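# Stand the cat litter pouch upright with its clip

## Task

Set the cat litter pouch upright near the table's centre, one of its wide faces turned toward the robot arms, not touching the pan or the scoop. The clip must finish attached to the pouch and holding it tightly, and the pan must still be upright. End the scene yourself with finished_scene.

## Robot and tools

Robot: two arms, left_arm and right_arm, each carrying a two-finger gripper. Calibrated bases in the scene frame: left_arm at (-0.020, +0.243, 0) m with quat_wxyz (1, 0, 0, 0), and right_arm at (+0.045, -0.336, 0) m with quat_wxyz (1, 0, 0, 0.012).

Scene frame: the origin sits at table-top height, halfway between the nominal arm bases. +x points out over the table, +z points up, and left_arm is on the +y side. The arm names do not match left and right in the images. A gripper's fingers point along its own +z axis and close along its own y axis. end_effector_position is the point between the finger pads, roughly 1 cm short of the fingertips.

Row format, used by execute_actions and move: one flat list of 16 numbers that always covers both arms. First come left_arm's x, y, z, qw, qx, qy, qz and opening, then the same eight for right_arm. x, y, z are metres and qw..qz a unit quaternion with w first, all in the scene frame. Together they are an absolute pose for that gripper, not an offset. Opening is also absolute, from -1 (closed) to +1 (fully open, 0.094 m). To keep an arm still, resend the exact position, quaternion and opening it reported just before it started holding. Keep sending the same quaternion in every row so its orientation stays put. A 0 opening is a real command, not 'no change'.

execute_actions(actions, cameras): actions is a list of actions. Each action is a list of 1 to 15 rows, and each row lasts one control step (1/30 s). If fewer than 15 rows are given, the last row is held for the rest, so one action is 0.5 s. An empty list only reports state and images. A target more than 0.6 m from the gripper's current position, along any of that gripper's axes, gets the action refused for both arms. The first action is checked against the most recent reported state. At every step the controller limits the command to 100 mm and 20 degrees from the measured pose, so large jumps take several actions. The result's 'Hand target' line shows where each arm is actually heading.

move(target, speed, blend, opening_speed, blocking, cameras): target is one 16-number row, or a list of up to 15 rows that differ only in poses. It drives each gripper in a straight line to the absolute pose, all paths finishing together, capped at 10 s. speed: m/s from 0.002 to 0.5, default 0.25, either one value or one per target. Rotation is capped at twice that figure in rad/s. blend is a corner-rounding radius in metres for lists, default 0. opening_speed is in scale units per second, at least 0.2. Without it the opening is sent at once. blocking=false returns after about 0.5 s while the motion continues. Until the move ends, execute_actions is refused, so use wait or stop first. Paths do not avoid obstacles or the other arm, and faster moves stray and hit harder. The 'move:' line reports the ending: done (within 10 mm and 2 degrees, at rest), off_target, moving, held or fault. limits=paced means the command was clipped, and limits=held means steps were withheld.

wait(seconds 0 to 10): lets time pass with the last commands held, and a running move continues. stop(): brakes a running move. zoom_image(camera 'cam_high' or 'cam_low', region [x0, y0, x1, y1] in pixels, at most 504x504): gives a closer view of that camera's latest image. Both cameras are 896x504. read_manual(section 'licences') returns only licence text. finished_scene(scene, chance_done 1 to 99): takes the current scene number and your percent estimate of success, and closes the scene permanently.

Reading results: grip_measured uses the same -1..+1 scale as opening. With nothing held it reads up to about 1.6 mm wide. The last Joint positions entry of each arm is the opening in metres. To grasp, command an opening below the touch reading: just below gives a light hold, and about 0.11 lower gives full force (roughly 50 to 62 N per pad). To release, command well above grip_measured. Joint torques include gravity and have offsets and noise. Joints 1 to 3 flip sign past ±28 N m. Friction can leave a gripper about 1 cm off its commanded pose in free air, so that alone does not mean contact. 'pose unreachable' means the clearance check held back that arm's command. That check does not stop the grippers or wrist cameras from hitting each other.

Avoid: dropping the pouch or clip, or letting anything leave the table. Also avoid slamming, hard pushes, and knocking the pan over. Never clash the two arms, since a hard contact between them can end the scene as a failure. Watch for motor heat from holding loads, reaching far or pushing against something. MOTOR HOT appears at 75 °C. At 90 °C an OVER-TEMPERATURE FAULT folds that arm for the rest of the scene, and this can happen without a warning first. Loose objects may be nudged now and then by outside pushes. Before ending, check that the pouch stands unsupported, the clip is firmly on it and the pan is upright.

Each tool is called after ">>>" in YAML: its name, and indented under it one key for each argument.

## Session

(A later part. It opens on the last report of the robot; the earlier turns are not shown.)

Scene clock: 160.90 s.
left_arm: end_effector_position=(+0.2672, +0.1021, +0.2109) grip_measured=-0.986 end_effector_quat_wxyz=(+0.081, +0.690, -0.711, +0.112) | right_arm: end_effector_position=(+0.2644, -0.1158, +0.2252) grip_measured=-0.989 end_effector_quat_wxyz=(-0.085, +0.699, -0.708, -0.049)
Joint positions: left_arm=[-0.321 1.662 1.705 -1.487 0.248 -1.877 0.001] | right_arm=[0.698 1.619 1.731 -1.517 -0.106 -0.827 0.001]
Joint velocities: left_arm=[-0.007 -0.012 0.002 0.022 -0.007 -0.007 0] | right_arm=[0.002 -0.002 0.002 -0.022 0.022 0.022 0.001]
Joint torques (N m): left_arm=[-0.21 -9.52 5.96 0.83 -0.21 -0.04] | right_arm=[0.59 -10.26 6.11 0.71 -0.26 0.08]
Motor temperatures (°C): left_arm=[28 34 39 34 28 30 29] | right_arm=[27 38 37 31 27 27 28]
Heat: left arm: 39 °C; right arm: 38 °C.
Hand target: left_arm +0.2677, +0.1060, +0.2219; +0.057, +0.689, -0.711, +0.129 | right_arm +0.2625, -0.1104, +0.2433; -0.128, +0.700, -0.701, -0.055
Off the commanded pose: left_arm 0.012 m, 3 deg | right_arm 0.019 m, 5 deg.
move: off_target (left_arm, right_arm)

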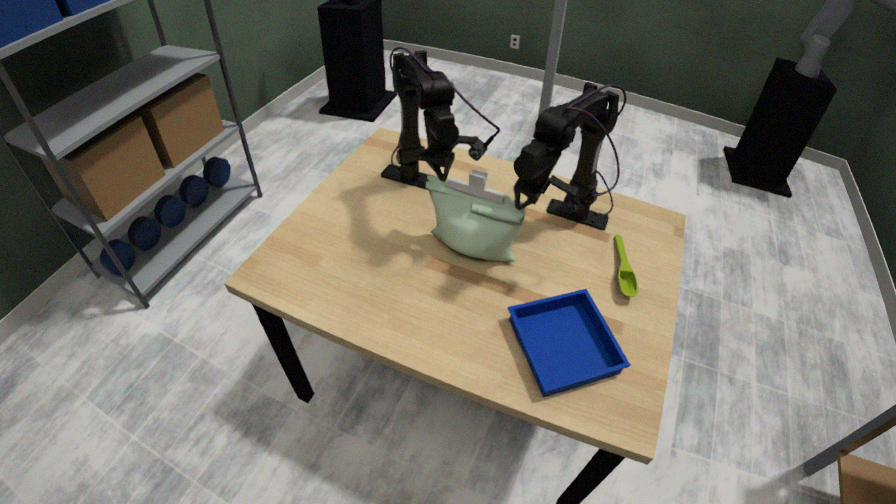

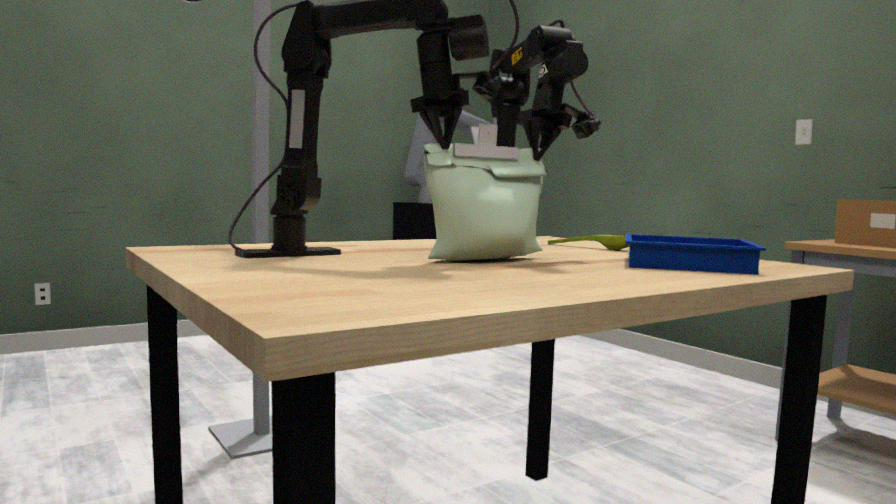

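>>> move:
  target: [0.267, 0.106, 0.208, -0.0566, -0.6891, 0.7110, -0.1284, -1.0, 0.263, -0.110, 0.228, 0.1293, -0.6988, 0.7014, 0.0544, -1.0]
  speed: 0.03

>>> zoom_image:
  camera: "cam_high"
  region: [400, 160, 550, 300]

>>> zoom_image:
  camera: "cam_low"
  region: [380, 120, 650, 270]

Scene clock: 162.10 s.
left_arm: end_effector_position=(+0.2665, +0.1024, +0.2010) grip_measured=-0.986 end_effector_quat_wxyz=(+0.077, +0.689, -0.711, +0.118) | right_arm: end_effector_position=(+0.2647, -0.1157, +0.2150) grip_measured=-0.989 end_effector_quat_wxyz=(-0.094, +0.699, -0.707, -0.048)
Joint positions: left_arm=[-0.322 1.634 1.632 -1.428 0.247 -1.878 0.001] | right_arm=[0.698 1.59 1.655 -1.454 -0.106 -0.827 0.001]
Joint velocities: left_arm=[-0.022 -0.012 0.007 -0.007 0.066 -0.007 0] | right_arm=[0.007 -0.002 0.002 -0.095 0.022 -0.051 0.002]
Joint torques (N m): left_arm=[-0.32 -8.53 5.71 0.88 -0.14 -0.1] | right_arm=[0.58 -9.4 5.6 0.77 -0.25 0.03]
Motor temperatures (°C): left_arm=[28 34 39 34 28 30 29] | right_arm=[27 38 37 31 27 27 28]
Heat: left arm: 39 °C; right arm: 38 °C.
Hand target: left_arm +0.2670, +0.1059, +0.2078; +0.057, +0.689, -0.711, +0.129 | right_arm +0.2627, -0.1104, +0.2285; -0.128, +0.700, -0.701, -0.055
Off the commanded pose: left_arm 0.008 m, 3 deg | right_arm 0.014 m, 4 deg.
move: off_target (left_arm, right_arm)

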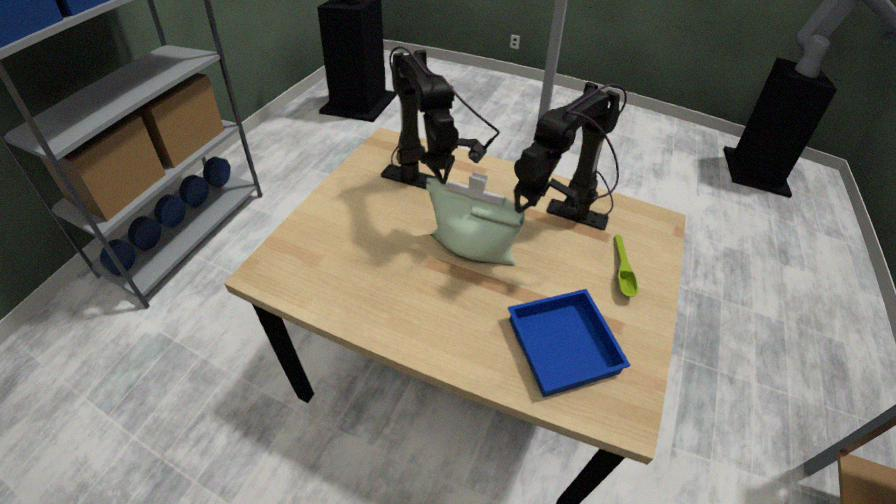

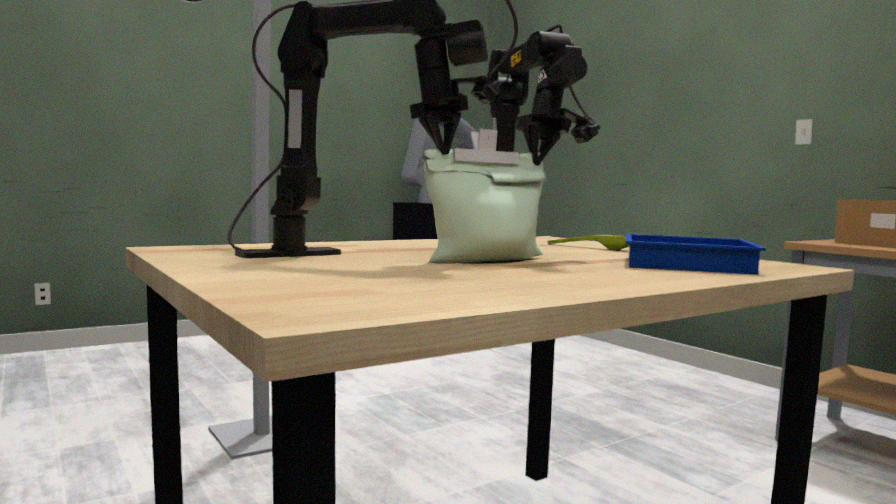

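Scaled by 3.360.

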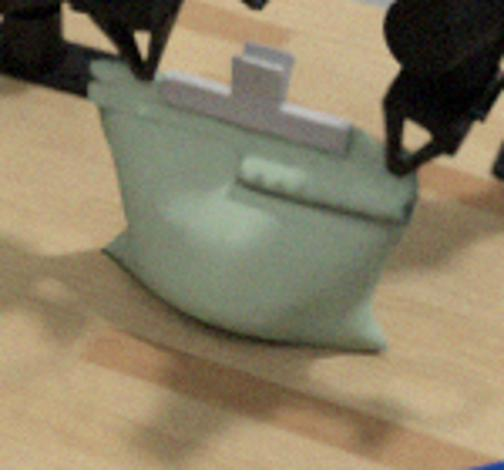

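Scaled by 1.867.

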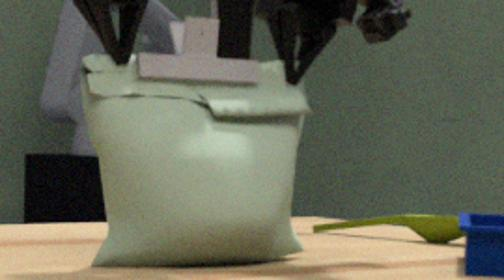

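>>> move:
  target: [0.267, 0.106, 0.196, -0.0566, -0.6891, 0.7110, -0.1284, -1.0, 0.263, -0.110, 0.215, 0.1293, -0.6988, 0.7014, 0.0544, -1.0]
  speed: 0.03

>>> zoom_image:
  camera: "cam_high"
  region: [400, 160, 550, 300]

>>> zoom_image:
  camera: "cam_low"
  region: [380, 120, 650, 270]

Scene clock: 163.10 s.
left_arm: end_effector_position=(+0.2668, +0.1023, +0.1947) grip_measured=-0.986 end_effector_quat_wxyz=(+0.073, +0.688, -0.711, +0.127) | right_arm: end_effector_position=(+0.2644, -0.1159, +0.2079) grip_measured=-0.989 end_effector_quat_wxyz=(-0.103, +0.699, -0.706, -0.047)
Joint positions: left_arm=[-0.322 1.611 1.579 -1.378 0.247 -1.878 0.001] | right_arm=[0.698 1.562 1.594 -1.401 -0.106 -0.827 0.001]
Joint velocities: left_arm=[-0.022 -0.027 -0.012 -0.022 -0.007 -0.051 0.001] | right_arm=[-0.012 0.002 -0.032 -0.051 -0.022 -0.022 -0.001]
Joint torques (N m): left_arm=[-0.24 -7.45 5.23 0.88 -0.22 -0.01] | right_arm=[0.5 -8.14 5.09 0.85 -0.32 0.03]
Motor temperatures (°C): left_arm=[28 34 39 34 28 30 29] | right_arm=[27 39 37 31 27 27 28]
Heat: left arm: 39 °C; right arm: 39 °C.
Hand target: left_arm +0.2669, +0.1060, +0.1958; +0.057, +0.689, -0.711, +0.129 | right_arm +0.2629, -0.1102, +0.2155; -0.129, +0.699, -0.701, -0.055
Off the commanded pose: left_arm 0.004 m, 2 deg | right_arm 0.009 m, 3 deg.
move: off_target (right_arm)

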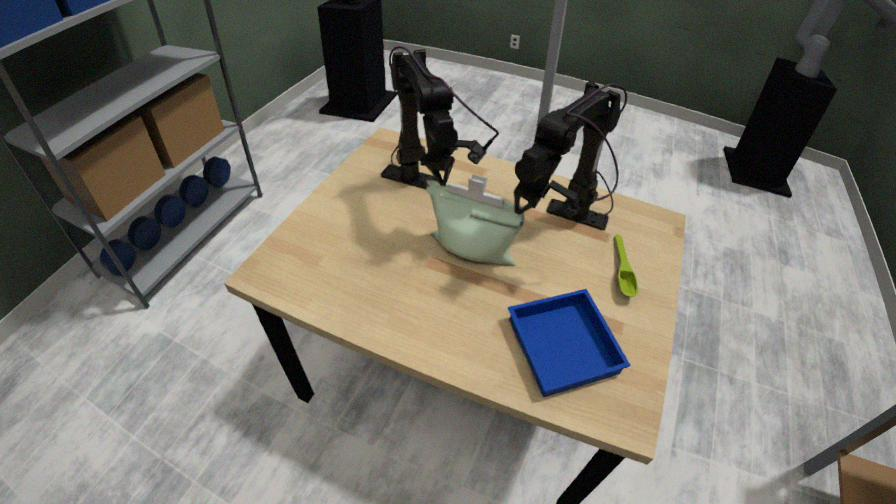

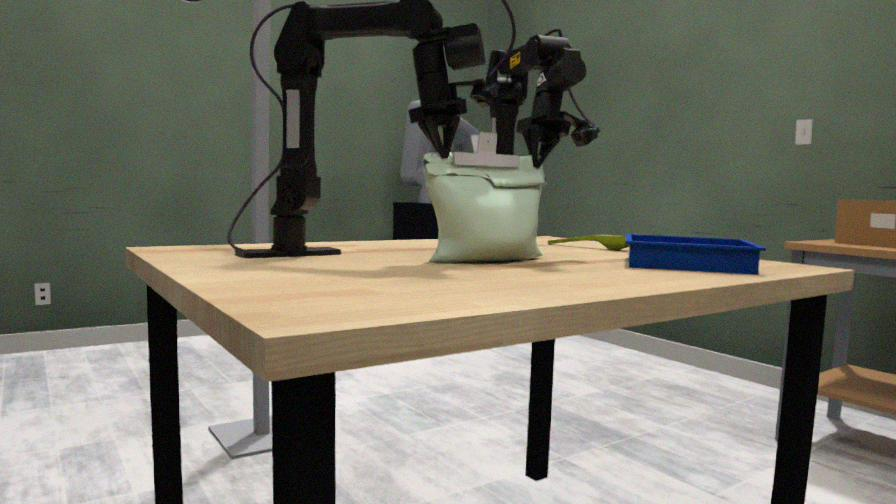

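Scaled by 3.360.

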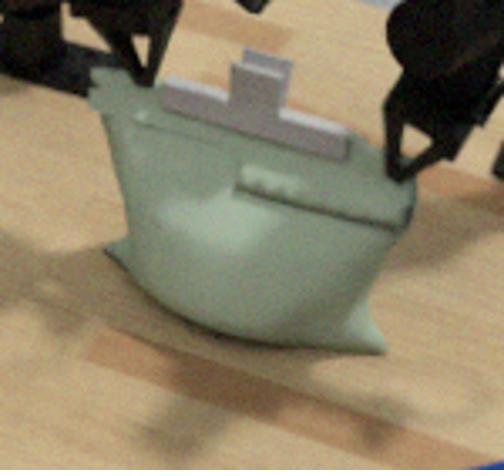

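Scaled by 1.867.

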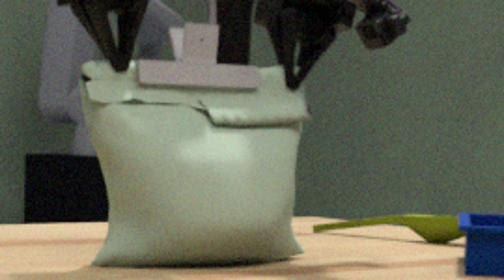

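>>> move:
  target: [0.272, 0.106, 0.185, -0.0566, -0.6891, 0.7110, -0.1284, -1.0, 0.268, -0.110, 0.203, 0.1293, -0.6988, 0.7014, 0.0544, -1.0]
  speed: 0.03

>>> zoom_image:
  camera: "cam_high"
  region: [400, 160, 550, 300]

>>> zoom_image:
  camera: "cam_low"
  region: [380, 120, 650, 270]

Scene clock: 164.33 s.
left_arm: end_effector_position=(+0.2696, +0.1014, +0.1870) grip_measured=-0.986 end_effector_quat_wxyz=(+0.072, +0.687, -0.711, +0.129) | right_arm: end_effector_position=(+0.2678, -0.1135, +0.2005) grip_measured=-0.989 end_effector_quat_wxyz=(-0.112, +0.700, -0.704, -0.046)
Joint positions: left_arm=[-0.322 1.611 1.547 -1.34 0.247 -1.878 0.001] | right_arm=[0.698 1.554 1.552 -1.35 -0.104 -0.831 0.001]
Joint velocities: left_arm=[-0.012 0.012 -0.002 0.022 -0.051 -0.037 0] | right_arm=[-0.007 -0.002 -0.002 -0.066 0.007 -0.051 0]
Joint torques (N m): left_arm=[0.06 -6.57 5.03 0.95 -0.22 -0.02] | right_arm=[-0.38 -7.49 4.56 0.81 -0.32 -0.08]
Motor temperatures (°C): left_arm=[28 34 38 34 28 30 29] | right_arm=[27 39 37 31 27 27 28]
Heat: left arm: 38 °C; right arm: 39 °C.
Hand target: left_arm +0.2719, +0.1060, +0.1849; +0.057, +0.689, -0.711, +0.128 | right_arm +0.2681, -0.1101, +0.2035; -0.129, +0.699, -0.701, -0.054
Off the commanded pose: left_arm 0.006 m, 2 deg | right_arm 0.004 m, 2 deg.
move: done

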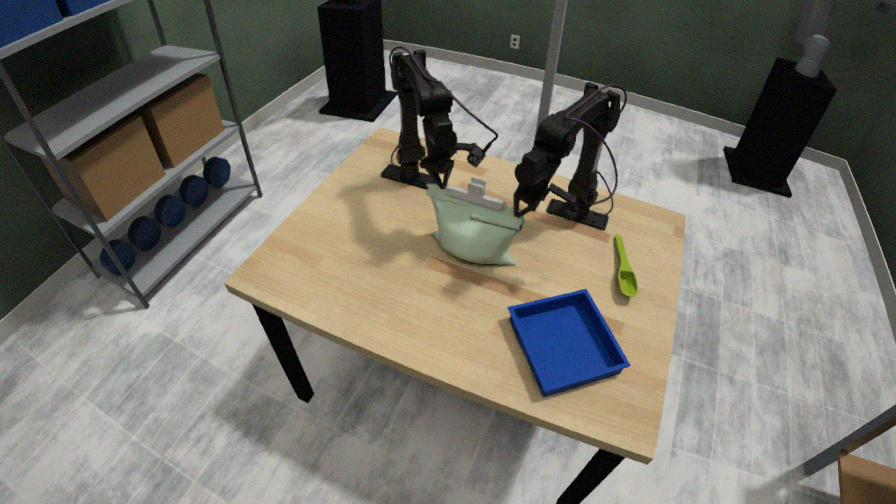

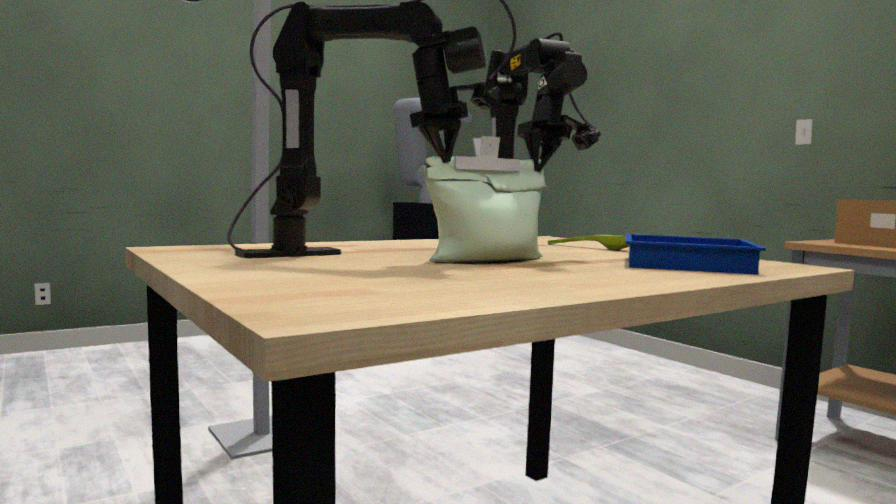

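Scaled by 3.360.

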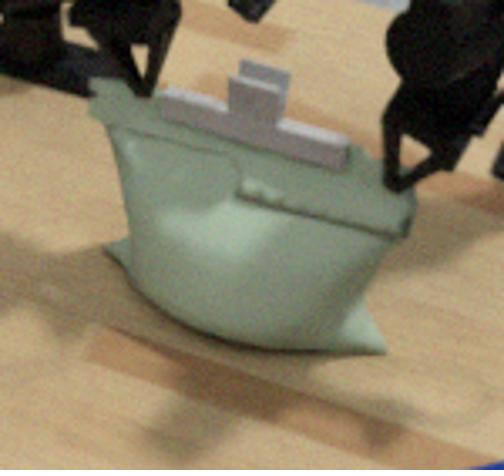

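Scaled by 1.867.

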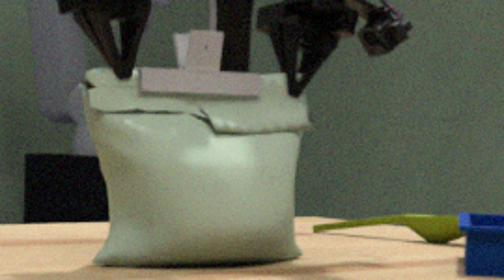

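>>> move:
  target: [0.272, 0.106, 0.185, -0.0566, -0.6891, 0.7110, -0.1284, -0.85, 0.268, -0.110, 0.203, 0.1293, -0.6988, 0.7014, 0.0544, -0.85]
  speed: 0.03
  opening_speed: 0.25

>>> zoom_image:
  camera: "cam_high"
  region: [400, 160, 550, 300]

>>> zoom_image:
  camera: "cam_low"
  region: [380, 120, 650, 270]

Scene clock: 165.33 s.
left_arm: end_effector_position=(+0.2728, +0.1033, +0.1858) grip_measured=-0.851 end_effector_quat_wxyz=(+0.062, +0.688, -0.711, +0.130) | right_arm: end_effector_position=(+0.2698, -0.1108, +0.2013) grip_measured=-0.852 end_effector_quat_wxyz=(-0.118, +0.700, -0.703, -0.047)
Joint positions: left_arm=[-0.321 1.611 1.544 -1.328 0.23 -1.878 0.007] | right_arm=[0.698 1.554 1.552 -1.337 -0.108 -0.831 0.007]
Joint velocities: left_arm=[-0.002 -0.017 -0.007 -0.022 0.037 0.051 0] | right_arm=[-0.007 -0.007 0.007 -0.022 0.007 0.022 -0.001]
Joint torques (N m): left_arm=[-0.03 -6.63 5.49 0.81 -0.02 0] | right_arm=[-0.54 -7.6 4.62 0.77 -0.32 -0.07]
Motor temperatures (°C): left_arm=[28 34 38 34 28 30 29] | right_arm=[27 39 37 31 27 27 28]
Heat: left arm: 38 °C; right arm: 39 °C.
Hand target: left_arm +0.2720, +0.1059, +0.1849; +0.057, +0.689, -0.711, +0.129 | right_arm +0.2681, -0.1100, +0.2033; -0.129, +0.699, -0.701, -0.054
Off the commanded pose: left_arm 0.003 m, 1 deg | right_arm 0.003 m, 2 deg.
move: done

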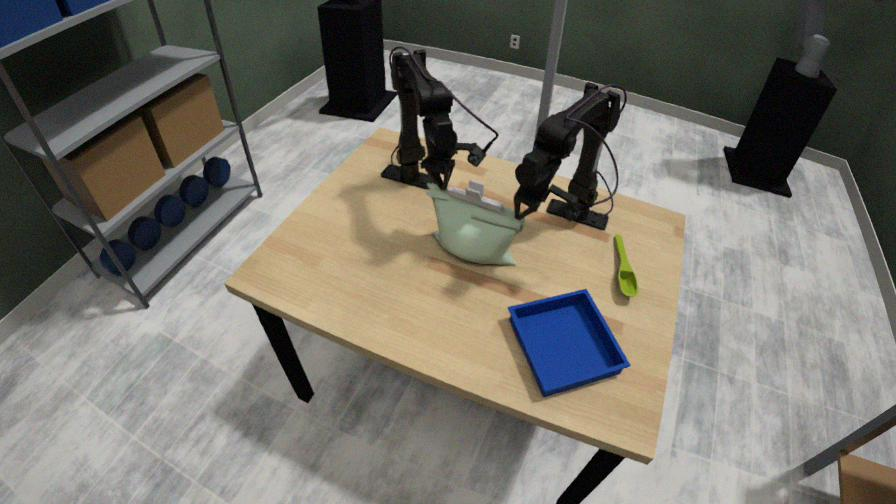

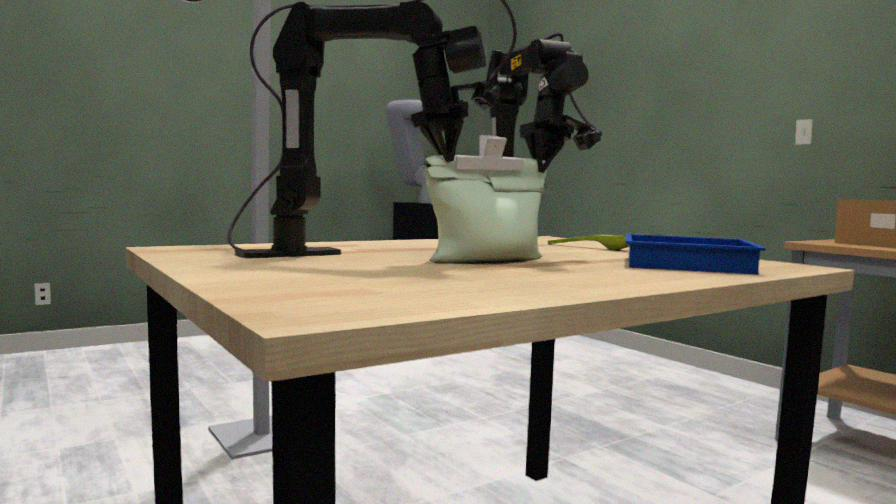

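Scaled by 3.360.

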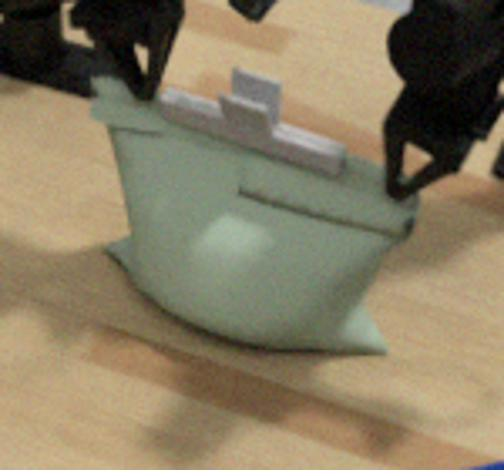

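Scaled by 1.867.

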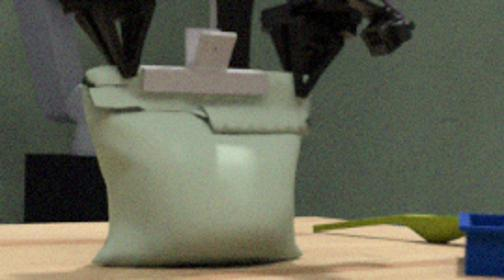

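>>> move:
  target: [0.262, 0.106, 0.187, -0.0566, -0.6891, 0.7110, -0.1284, -0.80, 0.259, -0.110, 0.204, 0.1293, -0.6988, 0.7014, 0.0544, -0.80]
  speed: 0.03
  opening_speed: 0.25

>>> zoom_image:
  camera: "cam_high"
  region: [400, 160, 550, 300]

>>> zoom_image:
  camera: "cam_low"
  region: [380, 120, 650, 270]

Scene clock: 166.40 s.
left_arm: end_effector_position=(+0.2664, +0.1045, +0.1845) grip_measured=-0.801 end_effector_quat_wxyz=(+0.063, +0.690, -0.710, +0.127) | right_arm: end_effector_position=(+0.2638, -0.1118, +0.2018) grip_measured=-0.802 end_effector_quat_wxyz=(-0.120, +0.699, -0.703, -0.048)
Joint positions: left_arm=[-0.325 1.589 1.517 -1.326 0.229 -1.886 0.009] | right_arm=[0.709 1.531 1.531 -1.333 -0.108 -0.819 0.009]
Joint velocities: left_arm=[-0.007 0.002 -0.002 0.037 0.022 0.051 -0.001] | right_arm=[-0.002 0.012 0.002 0.007 0.007 0.007 0]
Joint torques (N m): left_arm=[-0.47 -7.57 5.29 0.72 -0.04 0] | right_arm=[0.87 -7.35 4.56 0.7 -0.29 0.02]
Motor temperatures (°C): left_arm=[28 34 38 34 28 30 29] | right_arm=[27 39 36 31 27 27 28]
Heat: left arm: 38 °C; right arm: 39 °C.
Hand target: left_arm +0.2621, +0.1061, +0.1869; +0.057, +0.689, -0.711, +0.128 | right_arm +0.2589, -0.1100, +0.2041; -0.129, +0.699, -0.701, -0.054
Off the commanded pose: left_arm 0.005 m, 1 deg | right_arm 0.006 m, 1 deg.
move: done

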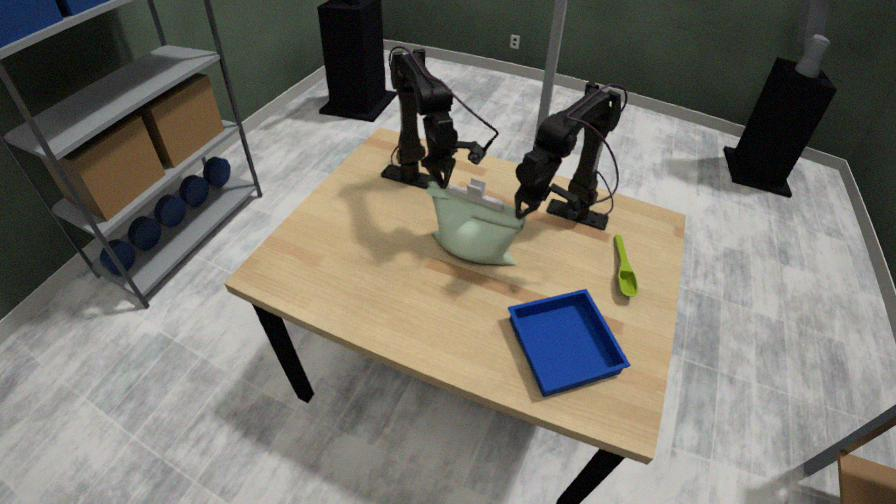

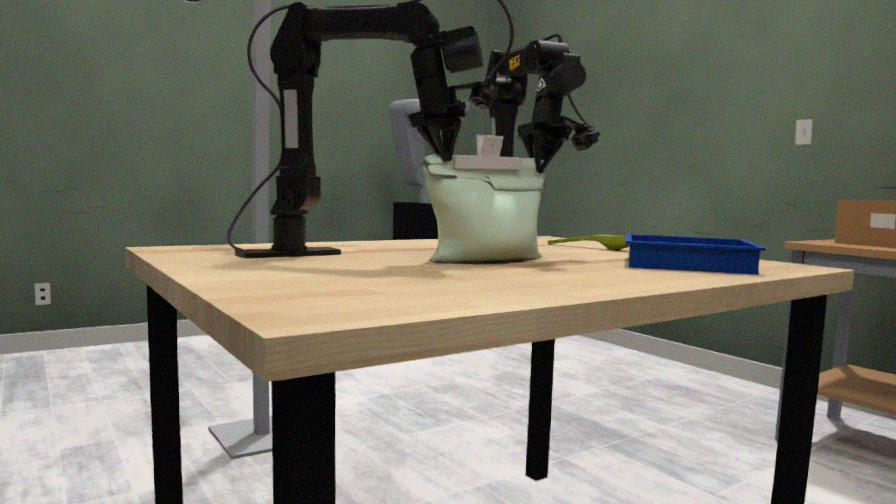

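Scaled by 3.360.

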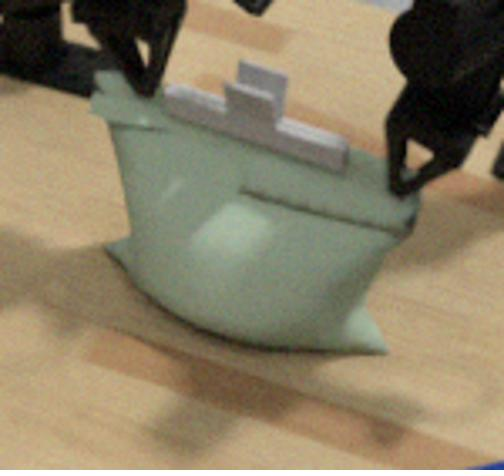

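Scaled by 1.867.

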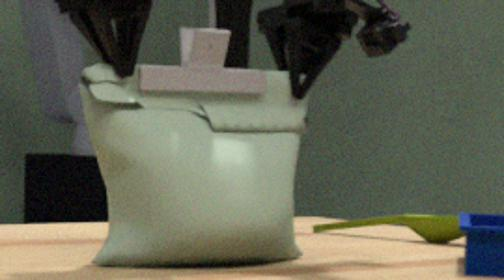

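>>> move:
  target: [0.261, 0.106, 0.188, -0.0566, -0.6891, 0.7110, -0.1284, -0.5, 0.258, -0.110, 0.204, 0.1293, -0.6988, 0.7014, 0.0544, -0.5]
  speed: 0.03
  opening_speed: 0.25

>>> zoom_image:
  camera: "cam_high"
  region: [400, 160, 550, 300]

>>> zoom_image:
  camera: "cam_low"
  region: [380, 120, 650, 270]

Scene clock: 167.93 s.
left_arm: end_effector_position=(+0.2664, +0.1045, +0.1845) grip_measured=-0.501 end_effector_quat_wxyz=(+0.063, +0.690, -0.710, +0.127) | right_arm: end_effector_position=(+0.2639, -0.1117, +0.2018) grip_measured=-0.502 end_effector_quat_wxyz=(-0.121, +0.698, -0.704, -0.048)
Joint positions: left_arm=[-0.325 1.589 1.517 -1.326 0.229 -1.888 0.023] | right_arm=[0.709 1.531 1.531 -1.332 -0.108 -0.816 0.023]
Joint velocities: left_arm=[-0.017 0.007 -0.007 0.051 -0.066 -0.037 0.001] | right_arm=[-0.002 0.002 -0.002 -0.022 -0.037 0.022 -0.001]
Joint torques (N m): left_arm=[-0.62 -8.05 5.48 0.77 -0.02 -0.05] | right_arm=[0.96 -7.56 4.48 0.69 -0.28 0.09]
Motor temperatures (°C): left_arm=[28 35 38 34 28 30 29] | right_arm=[27 39 36 31 26 27 28]
Heat: left arm: 38 °C; right arm: 39 °C.
Hand target: left_arm +0.2611, +0.1061, +0.1879; +0.057, +0.689, -0.711, +0.128 | right_arm +0.2581, -0.1099, +0.2041; -0.129, +0.699, -0.701, -0.055
Off the commanded pose: left_arm 0.007 m, 1 deg | right_arm 0.007 m, 1 deg.
move: done

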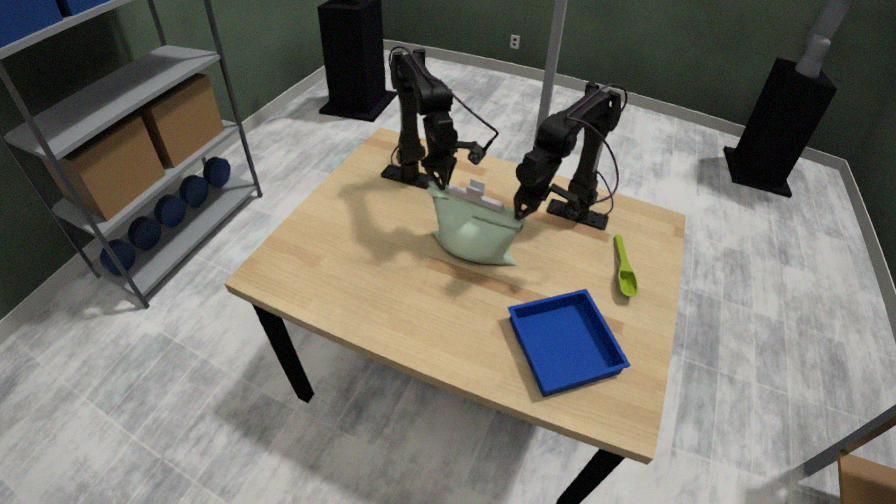

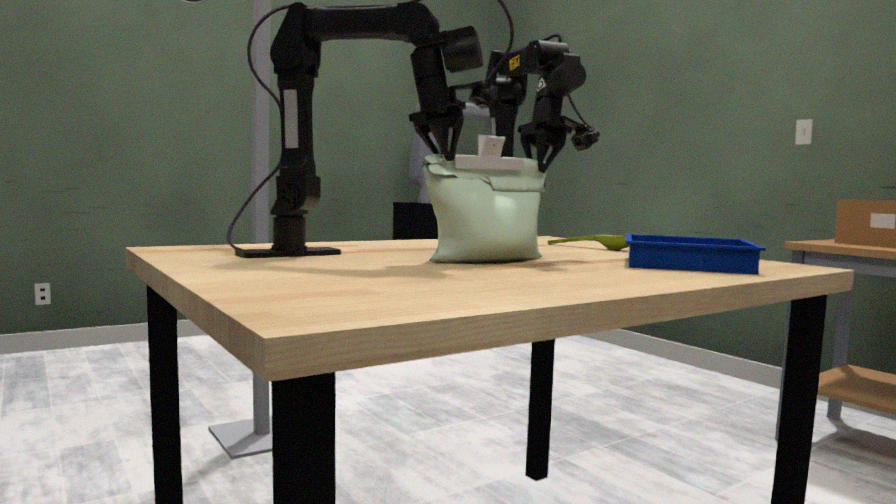

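Scaled by 3.360.

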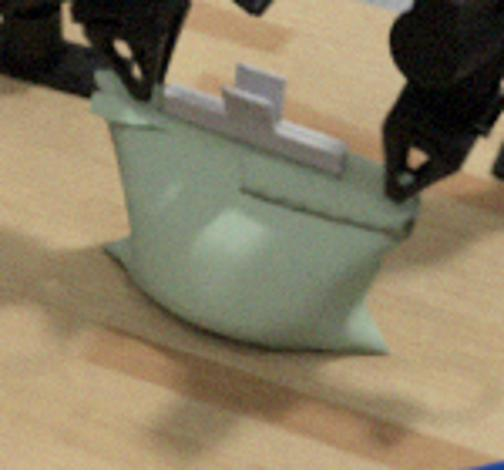

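Scaled by 1.867.

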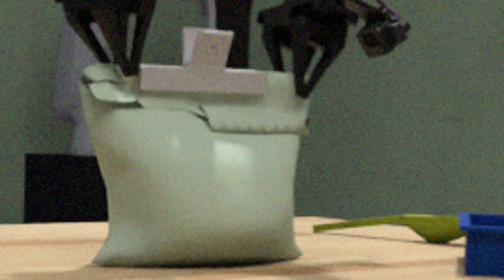

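>>> move:
  target: [0.261, 0.106, 0.188, -0.0566, -0.6891, 0.7110, -0.1284, -0.1, 0.258, -0.110, 0.204, 0.1293, -0.6988, 0.7014, 0.0544, -0.1]
  speed: 0.03
  opening_speed: 0.35

>>> zoom_image:
  camera: "cam_high"
  region: [400, 160, 550, 300]

>>> zoom_image:
  camera: "cam_low"
  region: [380, 120, 650, 270]

Scene clock: 169.50 s.
left_arm: end_effector_position=(+0.2664, +0.1045, +0.1845) grip_measured=-0.101 end_effector_quat_wxyz=(+0.063, +0.690, -0.710, +0.127) | right_arm: end_effector_position=(+0.2639, -0.1117, +0.2018) grip_measured=-0.102 end_effector_quat_wxyz=(-0.121, +0.698, -0.704, -0.048)
Joint positions: left_arm=[-0.325 1.589 1.517 -1.326 0.229 -1.888 0.042] | right_arm=[0.709 1.531 1.531 -1.332 -0.108 -0.816 0.042]
Joint velocities: left_arm=[-0.012 -0.012 -0.007 -0.051 0.007 0.037 0] | right_arm=[-0.007 -0.002 0.012 0.007 0.081 0.066 0.001]
Joint torques (N m): left_arm=[-0.61 -7.87 5.2 0.67 -0.05 -0.02] | right_arm=[0.87 -7.68 4.57 0.7 -0.24 0.09]
Motor temperatures (°C): left_arm=[28 35 38 34 28 30 29] | right_arm=[27 39 36 31 26 27 28]
Heat: left arm: 38 °C; right arm: 39 °C.
Hand target: left_arm +0.2611, +0.1061, +0.1879; +0.057, +0.689, -0.711, +0.128 | right_arm +0.2580, -0.1100, +0.2040; -0.129, +0.699, -0.701, -0.055
Off the commanded pose: left_arm 0.007 m, 1 deg | right_arm 0.007 m, 1 deg.
move: done

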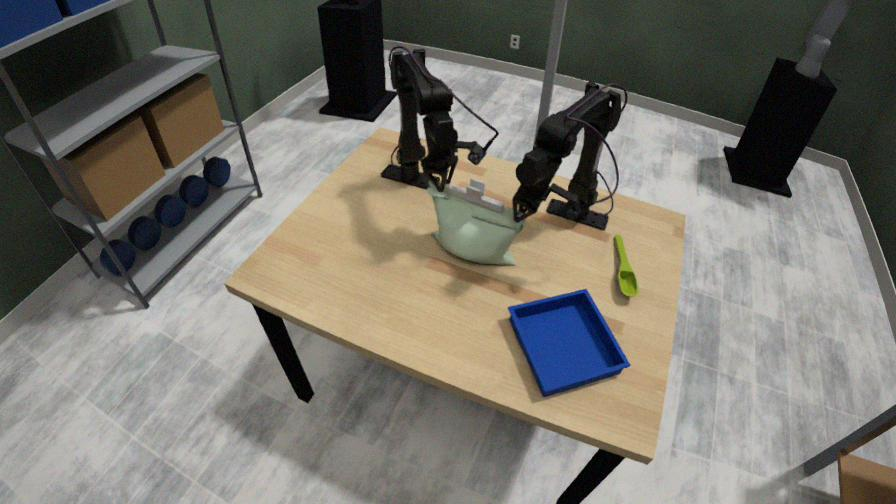

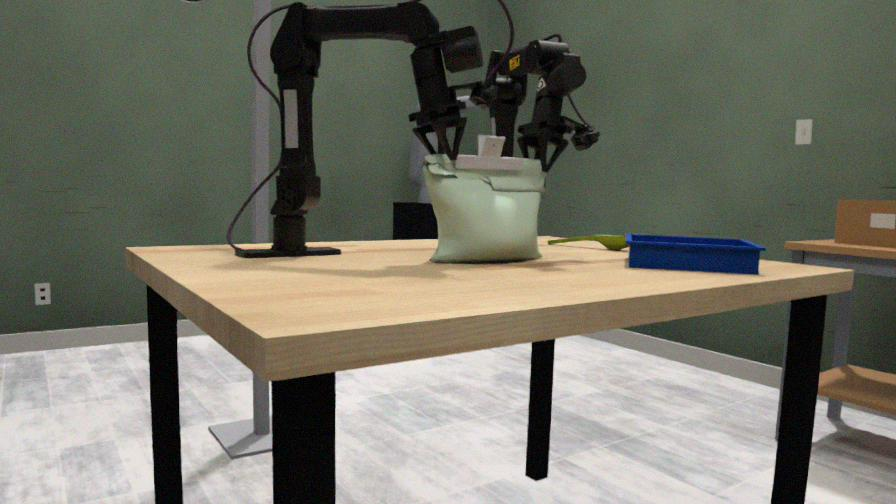

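Scaled by 3.360.

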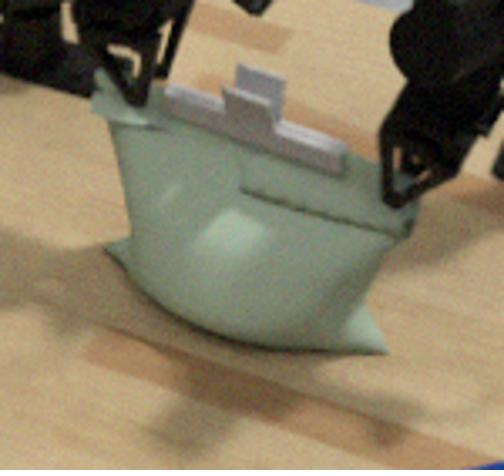

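Scaled by 1.867.

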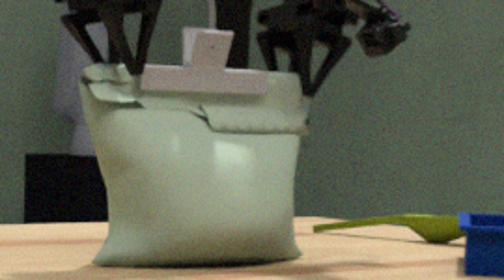

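>>> move:
  target: [0.258, 0.122, 0.240, -0.0322, -0.6841, 0.7124, -0.1528, -0.1, 0.255, -0.124, 0.256, 0.1533, -0.7004, 0.6965, 0.0295, -0.1]
  speed: 0.05

>>> zoom_image:
  camera: "cam_high"
  region: [400, 150, 550, 290]

>>> zoom_image:
  camera: "cam_low"
  region: [380, 110, 650, 270]

Scene clock: 171.50 s.
left_arm: end_effector_position=(+0.2612, +0.1170, +0.2291) grip_measured=-0.101 end_effector_quat_wxyz=(+0.044, +0.685, -0.712, +0.147) | right_arm: end_effector_position=(+0.2581, -0.1253, +0.2432) grip_measured=-0.102 end_effector_quat_wxyz=(-0.137, +0.697, -0.704, -0.030)
Joint positions: left_arm=[-0.297 1.552 1.655 -1.455 0.219 -1.853 0.042] | right_arm=[0.709 1.501 1.669 -1.468 -0.072 -0.818 0.042]
Joint velocities: left_arm=[0.022 0.012 -0.002 0.022 0.007 0.037 0.001] | right_arm=[-0.012 -0.022 -0.027 -0.022 -0.007 -0.081 0]
Joint torques (N m): left_arm=[0.46 -6.86 7.97 0.61 -0.03 0.08] | right_arm=[1.02 -6.64 7.94 0.55 -0.1 -0.04]
Motor temperatures (°C): left_arm=[28 35 38 34 28 30 29] | right_arm=[27 39 36 31 26 27 28]
Heat: left arm: 38 °C; right arm: 39 °C.
Hand target: left_arm +0.2588, +0.1217, +0.2395; +0.033, +0.684, -0.712, +0.154 | right_arm +0.2545, -0.1242, +0.2558; -0.153, +0.701, -0.696, -0.030
Off the commanded pose: left_arm 0.012 m, 1 deg | right_arm 0.013 m, 2 deg.
move: off_target (left_arm, right_arm)

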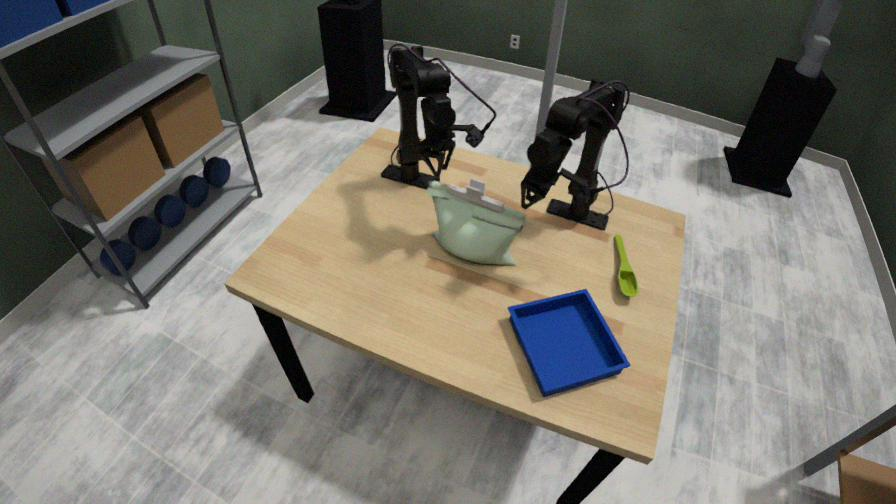

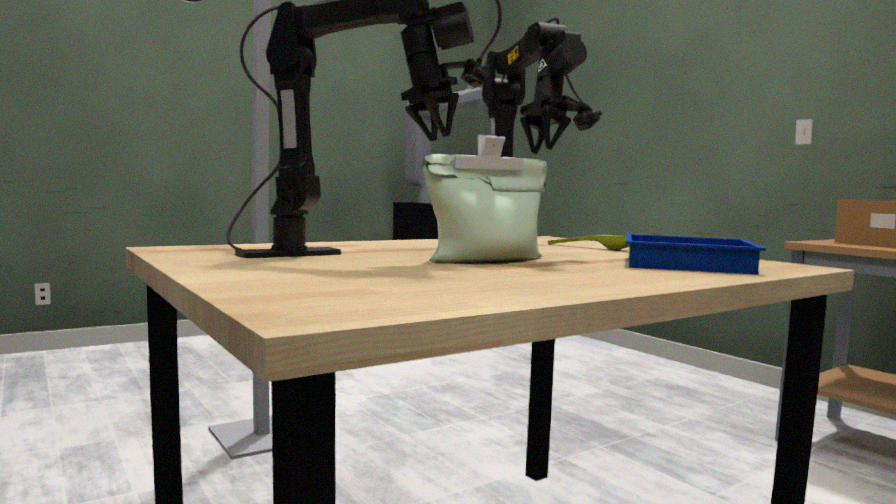

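Scaled by 3.360.

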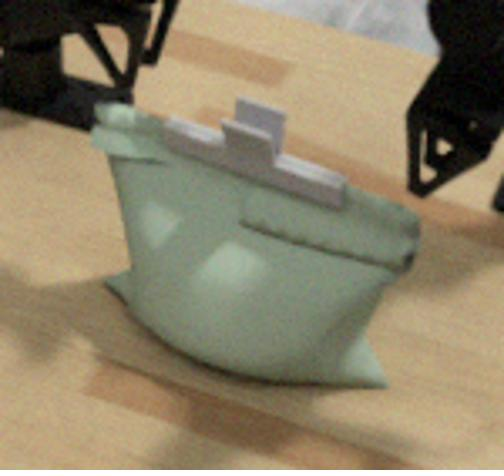

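Scaled by 1.867.

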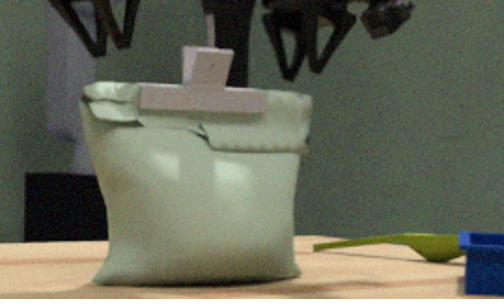

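>>> move:
  target: [0.215, 0.165, 0.290, 0.0308, -0.6744, 0.7064, -0.2126, -0.1, 0.210, -0.165, 0.300, 0.2126, -0.7064, 0.6744, -0.0308, -0.1]
  speed: 0.1

>>> zoom_image:
  camera: "cam_high"
  region: [400, 150, 550, 290]

>>> zoom_image:
  camera: "cam_low"
  region: [380, 110, 650, 270]

Scene clock: 173.20 s.
left_arm: end_effector_position=(+0.2213, +0.1615, +0.2897) grip_measured=-0.101 end_effector_quat_wxyz=(-0.028, +0.673, -0.706, +0.221) | right_arm: end_effector_position=(+0.2120, -0.1628, +0.3007) grip_measured=-0.102 end_effector_quat_wxyz=(-0.222, +0.707, -0.671, +0.030)
Joint positions: left_arm=[-0.182 1.296 1.655 -1.53 0.21 -1.747 0.042] | right_arm=[0.832 1.243 1.669 -1.551 0.077 -0.784 0.042]
Joint velocities: left_arm=[0.032 0.017 -0.007 -0.022 0.022 -0.11 -0.001] | right_arm=[-0.017 0.002 0.007 0.022 -0.022 -0.051 0.001]
Joint torques (N m): left_arm=[0.36 -2.95 5.7 0.94 0.05 0.14] | right_arm=[0.73 -2.66 4.82 0.81 0.04 0.07]
Motor temperatures (°C): left_arm=[28 34 38 34 28 30 29] | right_arm=[27 39 36 31 26 27 28]
Heat: left arm: 38 °C; right arm: 39 °C.
Hand target: left_arm +0.2165, +0.1647, +0.2899; -0.029, +0.673, -0.707, +0.215 | right_arm +0.2086, -0.1644, +0.3000; -0.219, +0.706, -0.672, +0.029
Off the commanded pose: left_arm 0.007 m, 1 deg | right_arm 0.003 m, 1 deg.
joint sent to its limit (right arm) — joint 4 (wrist pitch), lower limit. The joint targets still meet the commanded pose.
move: done

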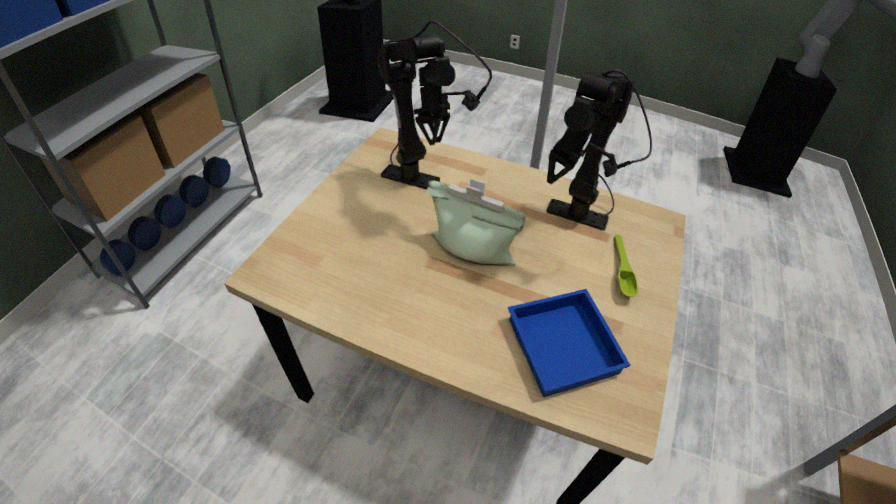

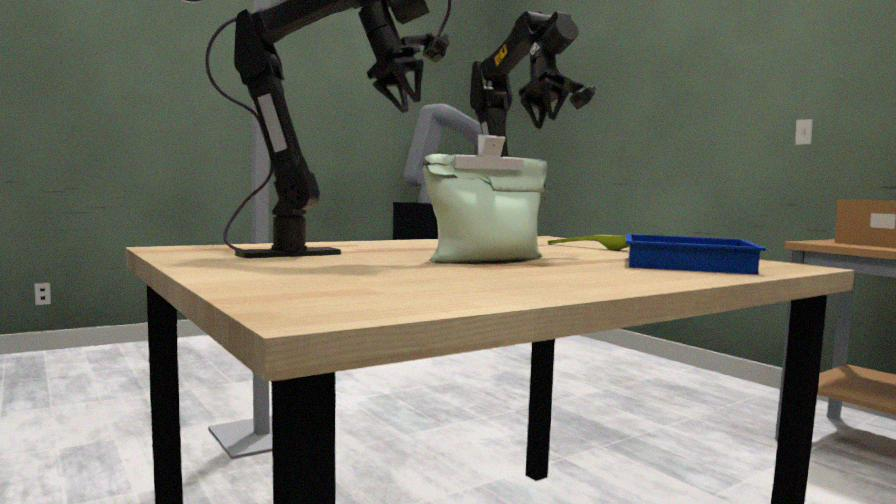

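Scaled by 3.360.

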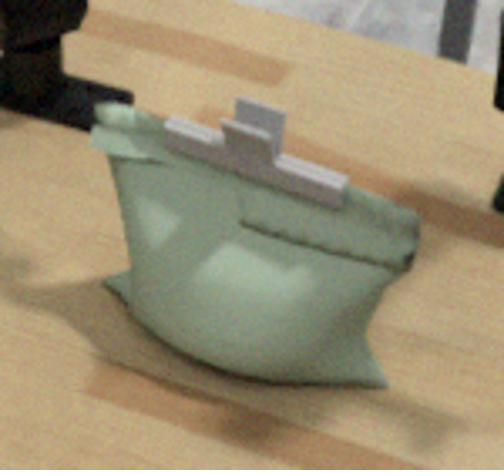

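Scaled by 1.867.

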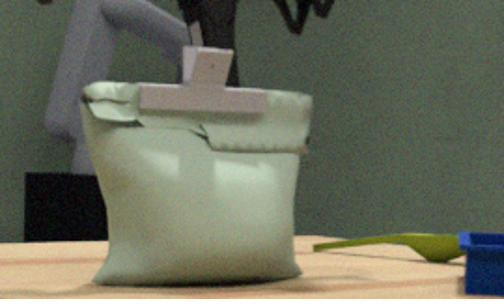

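>>> zoom_image:
  camera: "cam_high"
  region: [420, 170, 530, 270]

>>> zoom_image:
  camera: "cam_low"
  region: [415, 125, 560, 270]

>>> zoom_image:
  camera: "cam_high"
  region: [490, 220, 680, 400]

Scaled by 4.582.

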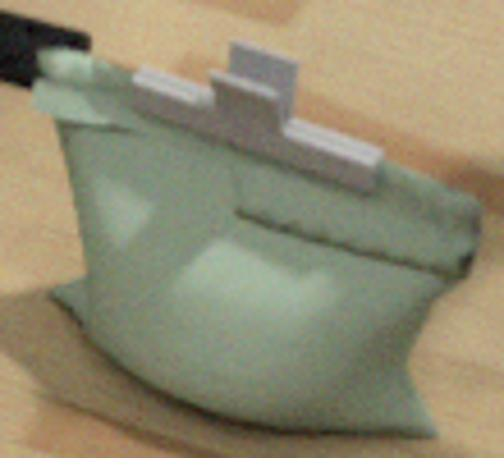

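Scaled by 3.476.

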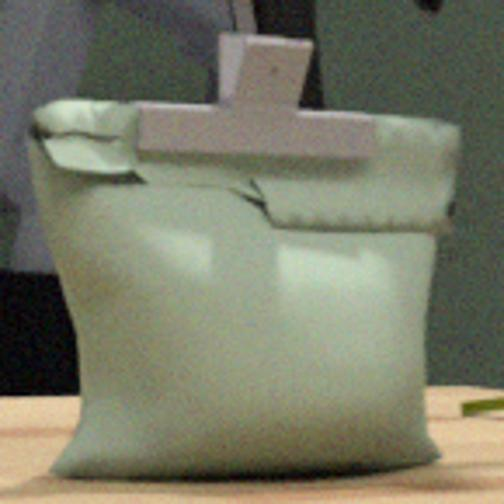

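Scaled by 2.653.

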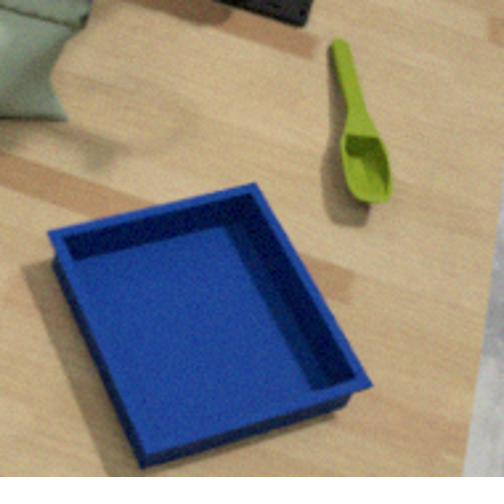

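>>> finished_scene:
  scene: 2
  chance_done: 88

The scene is finished: the task was done.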